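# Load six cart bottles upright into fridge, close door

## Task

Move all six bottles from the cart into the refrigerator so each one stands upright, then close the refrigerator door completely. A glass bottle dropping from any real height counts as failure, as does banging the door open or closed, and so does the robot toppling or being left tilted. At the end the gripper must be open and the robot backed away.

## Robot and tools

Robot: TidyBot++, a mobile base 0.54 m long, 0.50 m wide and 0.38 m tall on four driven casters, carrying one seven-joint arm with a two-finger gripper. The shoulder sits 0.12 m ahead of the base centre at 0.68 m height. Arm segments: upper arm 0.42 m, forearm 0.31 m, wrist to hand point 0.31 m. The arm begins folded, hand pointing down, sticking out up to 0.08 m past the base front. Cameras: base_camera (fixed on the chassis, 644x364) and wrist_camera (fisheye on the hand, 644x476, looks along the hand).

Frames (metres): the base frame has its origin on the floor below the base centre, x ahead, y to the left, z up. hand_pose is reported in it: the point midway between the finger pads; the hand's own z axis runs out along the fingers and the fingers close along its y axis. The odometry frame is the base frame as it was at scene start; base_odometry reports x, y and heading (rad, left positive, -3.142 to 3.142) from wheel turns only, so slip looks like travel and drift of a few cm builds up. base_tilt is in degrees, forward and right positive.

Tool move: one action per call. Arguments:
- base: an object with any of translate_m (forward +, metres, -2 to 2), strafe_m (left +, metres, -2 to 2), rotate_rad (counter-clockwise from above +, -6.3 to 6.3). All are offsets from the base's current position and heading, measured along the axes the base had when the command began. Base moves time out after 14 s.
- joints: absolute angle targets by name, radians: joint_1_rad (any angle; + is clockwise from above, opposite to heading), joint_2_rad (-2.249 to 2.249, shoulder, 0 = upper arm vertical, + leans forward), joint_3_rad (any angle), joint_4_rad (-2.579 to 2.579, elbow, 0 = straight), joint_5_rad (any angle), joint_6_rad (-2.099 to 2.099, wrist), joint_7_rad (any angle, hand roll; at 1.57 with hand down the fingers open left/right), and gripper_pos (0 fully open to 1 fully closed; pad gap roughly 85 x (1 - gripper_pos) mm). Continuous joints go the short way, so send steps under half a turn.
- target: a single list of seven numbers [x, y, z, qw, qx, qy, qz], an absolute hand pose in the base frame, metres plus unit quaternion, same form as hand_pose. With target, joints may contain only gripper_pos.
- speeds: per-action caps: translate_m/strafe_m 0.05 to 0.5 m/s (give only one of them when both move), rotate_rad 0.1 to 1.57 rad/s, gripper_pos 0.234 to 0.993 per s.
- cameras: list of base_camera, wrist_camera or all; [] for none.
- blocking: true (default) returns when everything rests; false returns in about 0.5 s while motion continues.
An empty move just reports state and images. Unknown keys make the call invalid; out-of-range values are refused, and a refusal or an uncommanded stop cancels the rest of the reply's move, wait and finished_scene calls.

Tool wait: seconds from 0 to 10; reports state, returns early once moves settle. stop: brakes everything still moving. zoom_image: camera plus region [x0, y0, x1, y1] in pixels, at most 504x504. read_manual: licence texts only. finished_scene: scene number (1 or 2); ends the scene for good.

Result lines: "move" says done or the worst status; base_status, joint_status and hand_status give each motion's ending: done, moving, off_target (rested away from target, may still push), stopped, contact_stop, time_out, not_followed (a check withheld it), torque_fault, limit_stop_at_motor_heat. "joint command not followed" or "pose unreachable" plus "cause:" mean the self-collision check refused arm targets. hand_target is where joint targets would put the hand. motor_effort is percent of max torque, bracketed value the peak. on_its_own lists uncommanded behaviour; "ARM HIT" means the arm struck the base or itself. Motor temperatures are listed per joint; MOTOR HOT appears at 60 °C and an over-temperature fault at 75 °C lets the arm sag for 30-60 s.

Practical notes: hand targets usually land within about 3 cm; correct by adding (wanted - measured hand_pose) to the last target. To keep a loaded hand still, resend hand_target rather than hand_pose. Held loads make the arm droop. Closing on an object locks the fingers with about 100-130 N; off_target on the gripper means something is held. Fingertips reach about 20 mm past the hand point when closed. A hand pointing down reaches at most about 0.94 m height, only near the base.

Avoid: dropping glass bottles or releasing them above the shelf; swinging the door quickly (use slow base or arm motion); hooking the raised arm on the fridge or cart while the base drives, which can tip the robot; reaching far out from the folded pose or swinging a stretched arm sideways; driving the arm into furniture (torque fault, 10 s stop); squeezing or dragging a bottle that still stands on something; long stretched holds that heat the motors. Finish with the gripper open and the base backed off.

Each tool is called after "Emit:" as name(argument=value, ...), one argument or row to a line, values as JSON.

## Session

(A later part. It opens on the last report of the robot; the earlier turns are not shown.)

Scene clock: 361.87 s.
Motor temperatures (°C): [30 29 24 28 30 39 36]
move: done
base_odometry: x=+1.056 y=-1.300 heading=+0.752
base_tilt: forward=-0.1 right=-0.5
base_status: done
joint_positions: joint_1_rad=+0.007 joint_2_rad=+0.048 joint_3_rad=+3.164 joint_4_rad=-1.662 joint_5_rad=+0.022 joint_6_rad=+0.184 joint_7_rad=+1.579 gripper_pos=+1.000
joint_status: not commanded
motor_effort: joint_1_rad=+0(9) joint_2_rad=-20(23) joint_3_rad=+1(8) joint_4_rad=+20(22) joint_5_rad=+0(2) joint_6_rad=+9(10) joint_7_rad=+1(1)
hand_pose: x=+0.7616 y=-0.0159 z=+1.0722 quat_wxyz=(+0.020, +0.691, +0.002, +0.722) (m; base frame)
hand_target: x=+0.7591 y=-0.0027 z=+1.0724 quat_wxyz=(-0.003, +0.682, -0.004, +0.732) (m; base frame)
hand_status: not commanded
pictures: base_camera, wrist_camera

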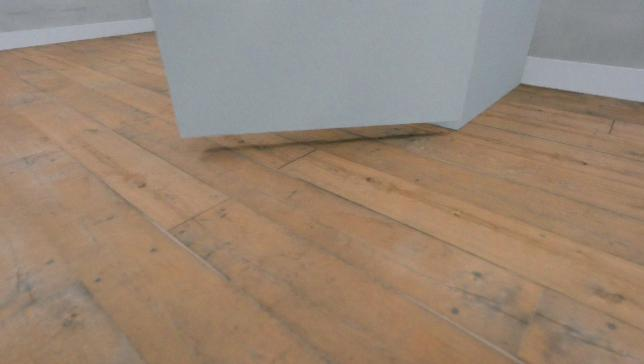

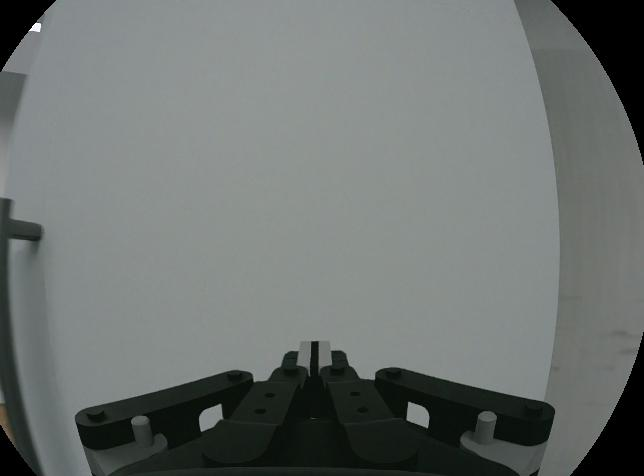

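Emit:
move(
)

Scene clock: 362.33 s.
Motor temperatures (°C): [30 29 24 28 30 39 36]
base_odometry: x=+1.056 y=-1.300 heading=+0.752
base_tilt: forward=-0.1 right=-0.5
base_status: done
joint_positions: joint_1_rad=+0.007 joint_2_rad=+0.048 joint_3_rad=+3.164 joint_4_rad=-1.662 joint_5_rad=+0.022 joint_6_rad=+0.184 joint_7_rad=+1.579 gripper_pos=+1.000
joint_status: not commanded
motor_effort: joint_1_rad=+0(9) joint_2_rad=-21(23) joint_3_rad=+0(8) joint_4_rad=+20(22) joint_5_rad=+0(2) joint_6_rad=+9(10) joint_7_rad=+1(1)
hand_pose: x=+0.7616 y=-0.0159 z=+1.0722 quat_wxyz=(+0.020, +0.691, +0.002, +0.722) (m; base frame)
hand_target: x=+0.7591 y=-0.0027 z=+1.0724 quat_wxyz=(-0.003, +0.682, -0.004, +0.732) (m; base frame)
hand_status: not commanded
pictures: base_camera, wrist_camera

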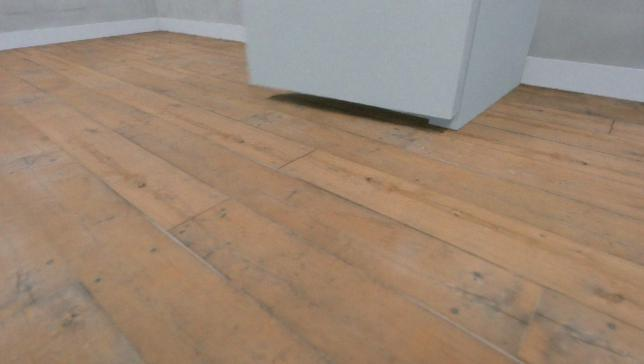

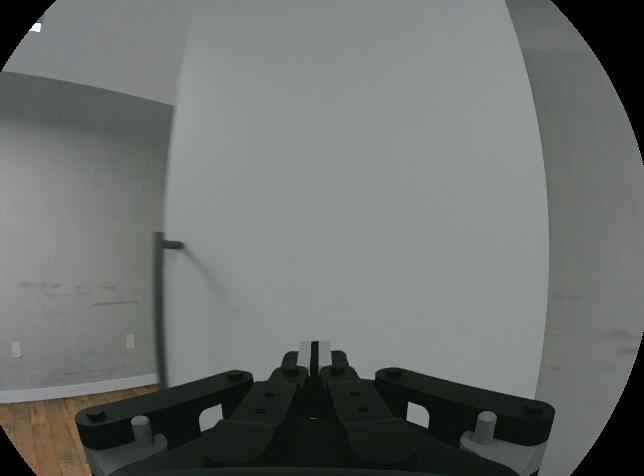

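Emit:
move(
)

Scene clock: 362.63 s.
Motor temperatures (°C): [30 29 24 28 30 39 36]
base_odometry: x=+1.056 y=-1.300 heading=+0.752
base_tilt: forward=-0.1 right=-0.4
base_status: done
joint_positions: joint_1_rad=+0.007 joint_2_rad=+0.048 joint_3_rad=+3.164 joint_4_rad=-1.662 joint_5_rad=+0.022 joint_6_rad=+0.184 joint_7_rad=+1.579 gripper_pos=+1.000
joint_status: not commanded
motor_effort: joint_1_rad=+0(9) joint_2_rad=-21(23) joint_3_rad=+0(8) joint_4_rad=+20(22) joint_5_rad=+0(2) joint_6_rad=+9(10) joint_7_rad=+1(1)
hand_pose: x=+0.7616 y=-0.0159 z=+1.0722 quat_wxyz=(+0.020, +0.691, +0.002, +0.722) (m; base frame)
hand_target: x=+0.7591 y=-0.0027 z=+1.0724 quat_wxyz=(-0.003, +0.682, -0.004, +0.732) (m; base frame)
hand_status: not commanded
pictures: base_camera, wrist_camera

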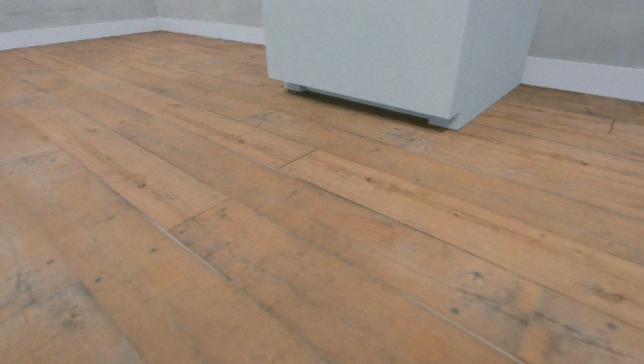

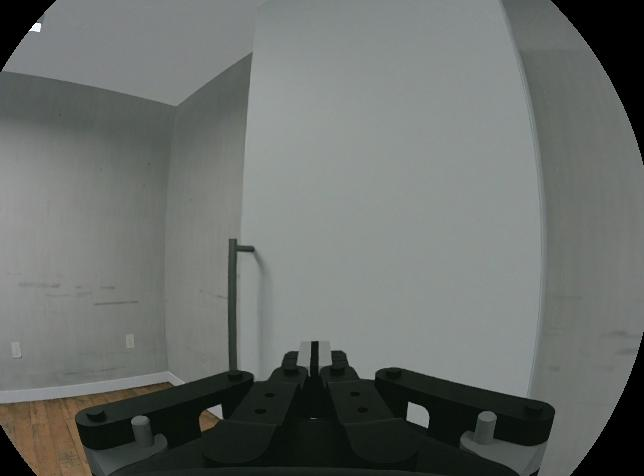

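Emit:
wait(
  seconds=0.3,
)

Scene clock: 363.17 s.
Motor temperatures (°C): [30 29 24 28 30 39 36]
base_odometry: x=+1.056 y=-1.300 heading=+0.752
base_tilt: forward=+0.0 right=-0.5
base_status: done
joint_positions: joint_1_rad=+0.007 joint_2_rad=+0.048 joint_3_rad=+3.164 joint_4_rad=-1.662 joint_5_rad=+0.022 joint_6_rad=+0.184 joint_7_rad=+1.579 gripper_pos=+1.000
joint_status: not commanded
motor_effort: joint_1_rad=+0(9) joint_2_rad=-21(23) joint_3_rad=+0(8) joint_4_rad=+20(22) joint_5_rad=+0(2) joint_6_rad=+9(10) joint_7_rad=+1(1)
hand_pose: x=+0.7616 y=-0.0159 z=+1.0722 quat_wxyz=(+0.020, +0.691, +0.002, +0.722) (m; base frame)
hand_target: x=+0.7591 y=-0.0027 z=+1.0724 quat_wxyz=(-0.003, +0.682, -0.004, +0.732) (m; base frame)
hand_status: not commanded
wait: 0.30 s; at rest by 0.03 s
pictures: base_camera, wrist_camera

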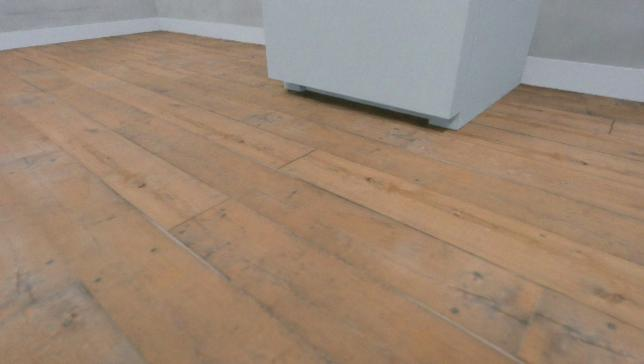

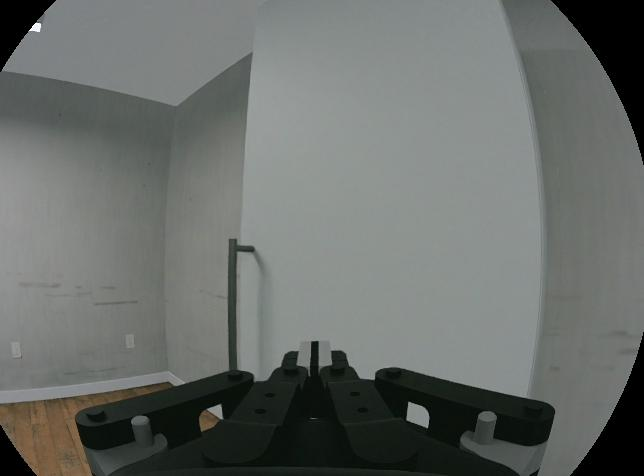

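Emit:
zoom_image(
  camera="wrist_camera",
  region=[440, 60, 600, 400],
)

Emit:
zoom_image(
  camera="base_camera",
  region=[240, 0, 560, 150],
)

Scaled by 1.482.

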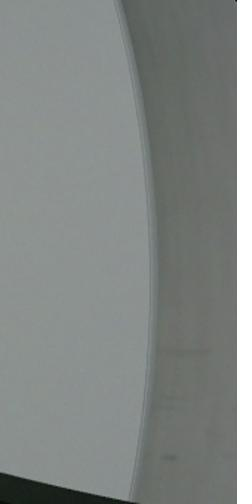

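Scaled by 1.575.

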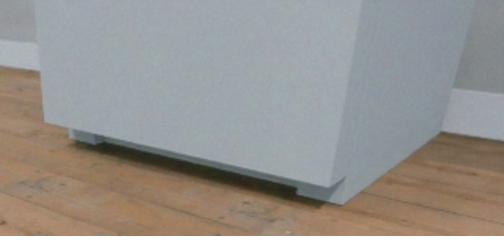

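Emit:
move(
  base={"translate_m": 0.44, "strafe_m": 0.015},
  speeds={"translate_m": 0.25},
)

Scene clock: 368.27 s.
Motor temperatures (°C): [30 29 24 28 30 39 36]
move: done
base_odometry: x=+1.367 y=-0.989 heading=+0.752
base_tilt: forward=-0.1 right=-0.4
base_status: done
joint_positions: joint_1_rad=+0.007 joint_2_rad=+0.057 joint_3_rad=+3.164 joint_4_rad=-1.662 joint_5_rad=+0.022 joint_6_rad=+0.185 joint_7_rad=+1.579 gripper_pos=+1.000
joint_status: not commanded
motor_effort: joint_1_rad=+0(2) joint_2_rad=-21(24) joint_3_rad=+0(1) joint_4_rad=+19(21) joint_5_rad=+0(1) joint_6_rad=+9(9) joint_7_rad=+1(1)
hand_pose: x=+0.7649 y=-0.0159 z=+1.0667 quat_wxyz=(+0.020, +0.694, +0.002, +0.720) (m; base frame)
hand_target: x=+0.7591 y=-0.0027 z=+1.0724 quat_wxyz=(-0.003, +0.682, -0.004, +0.732) (m; base frame)
hand_status: not commanded
pictures: base_camera, wrist_camera

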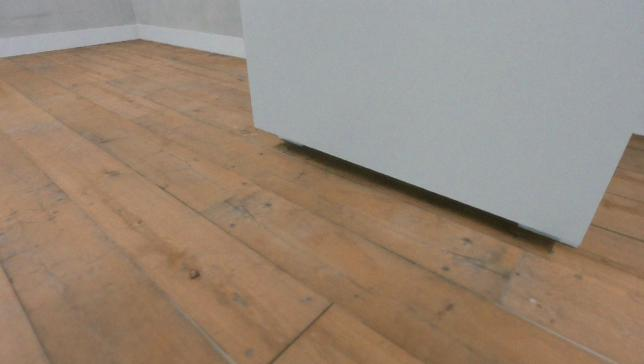

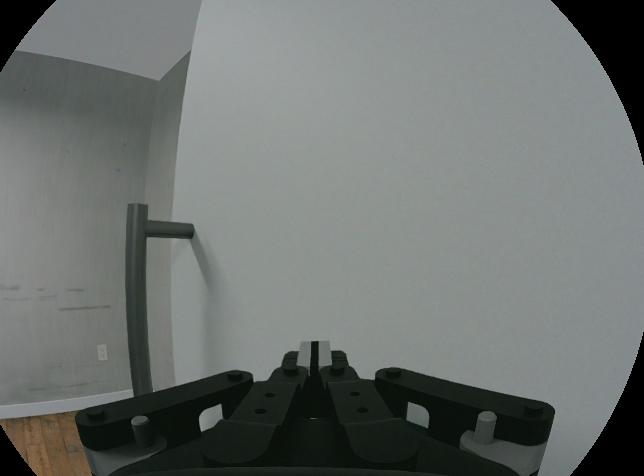

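Emit:
move(
  base={"translate_m": 0.058, "strafe_m": -0.055},
  speeds={"translate_m": 0.06},
)

Scene clock: 370.40 s.
Motor temperatures (°C): [30 29 24 28 30 39 36]
move: done
base_odometry: x=+1.446 y=-0.989 heading=+0.753
base_tilt: forward=-0.1 right=-0.5
base_status: done
joint_positions: joint_1_rad=-0.043 joint_2_rad=+0.027 joint_3_rad=+3.118 joint_4_rad=-1.669 joint_5_rad=+0.022 joint_6_rad=+0.185 joint_7_rad=+1.579 gripper_pos=+1.000
joint_status: not commanded
motor_effort: joint_1_rad=+7(11) joint_2_rad=-16(23) joint_3_rad=+8(11) joint_4_rad=+21(23) joint_5_rad=-1(2) joint_6_rad=+9(11) joint_7_rad=+1(2)
hand_pose: x=+0.7510 y=+0.0450 z=+1.0818 quat_wxyz=(-0.015, +0.685, +0.034, +0.728) (m; base frame)
hand_target: x=+0.7591 y=-0.0027 z=+1.0724 quat_wxyz=(-0.003, +0.682, -0.004, +0.732) (m; base frame)
hand_status: not commanded
pictures: base_camera, wrist_camera

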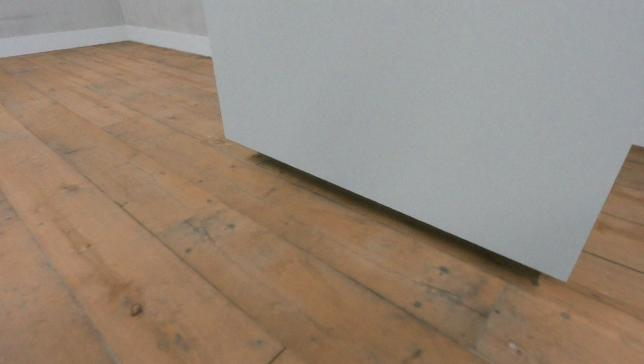

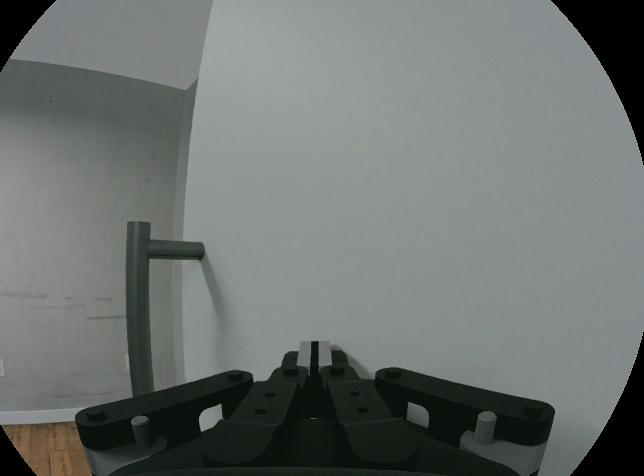

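Emit:
move(
  base={"translate_m": -0.35, "strafe_m": 0.0},
  speeds={"translate_m": 0.2},
)

Scene clock: 373.53 s.
Motor temperatures (°C): [30 29 24 28 30 39 36]
move: done
base_odometry: x=+1.191 y=-1.228 heading=+0.753
base_tilt: forward=+0.0 right=-0.4
base_status: done
joint_positions: joint_1_rad=-0.008 joint_2_rad=+0.053 joint_3_rad=+3.141 joint_4_rad=-1.669 joint_5_rad=+0.022 joint_6_rad=+0.188 joint_7_rad=+1.579 gripper_pos=+1.000
joint_status: not commanded
motor_effort: joint_1_rad=+0(7) joint_2_rad=-21(24) joint_3_rad=+0(8) joint_4_rad=+19(20) joint_5_rad=+0(1) joint_6_rad=+8(9) joint_7_rad=+1(1)
hand_pose: x=+0.7630 y=+0.0079 z=+1.0661 quat_wxyz=(+0.006, +0.694, +0.015, +0.720) (m; base frame)
hand_target: x=+0.7591 y=-0.0027 z=+1.0724 quat_wxyz=(-0.003, +0.682, -0.004, +0.732) (m; base frame)
hand_status: not commanded
pictures: base_camera, wrist_camera

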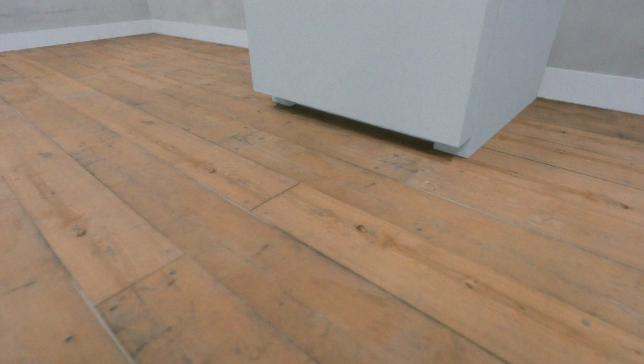

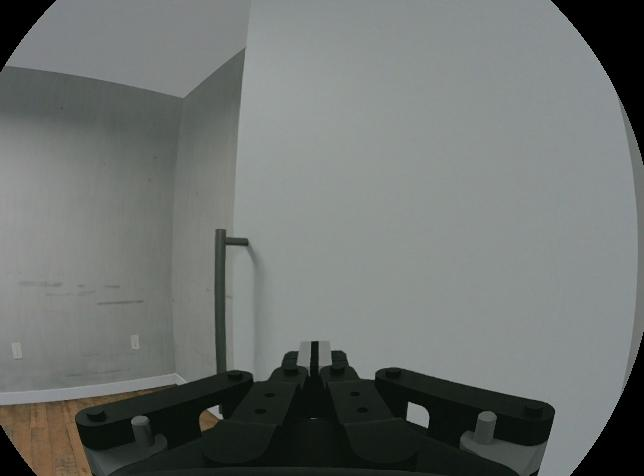

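Emit:
finished_scene(
  scene=1,
)

The scene is finished: the task was done.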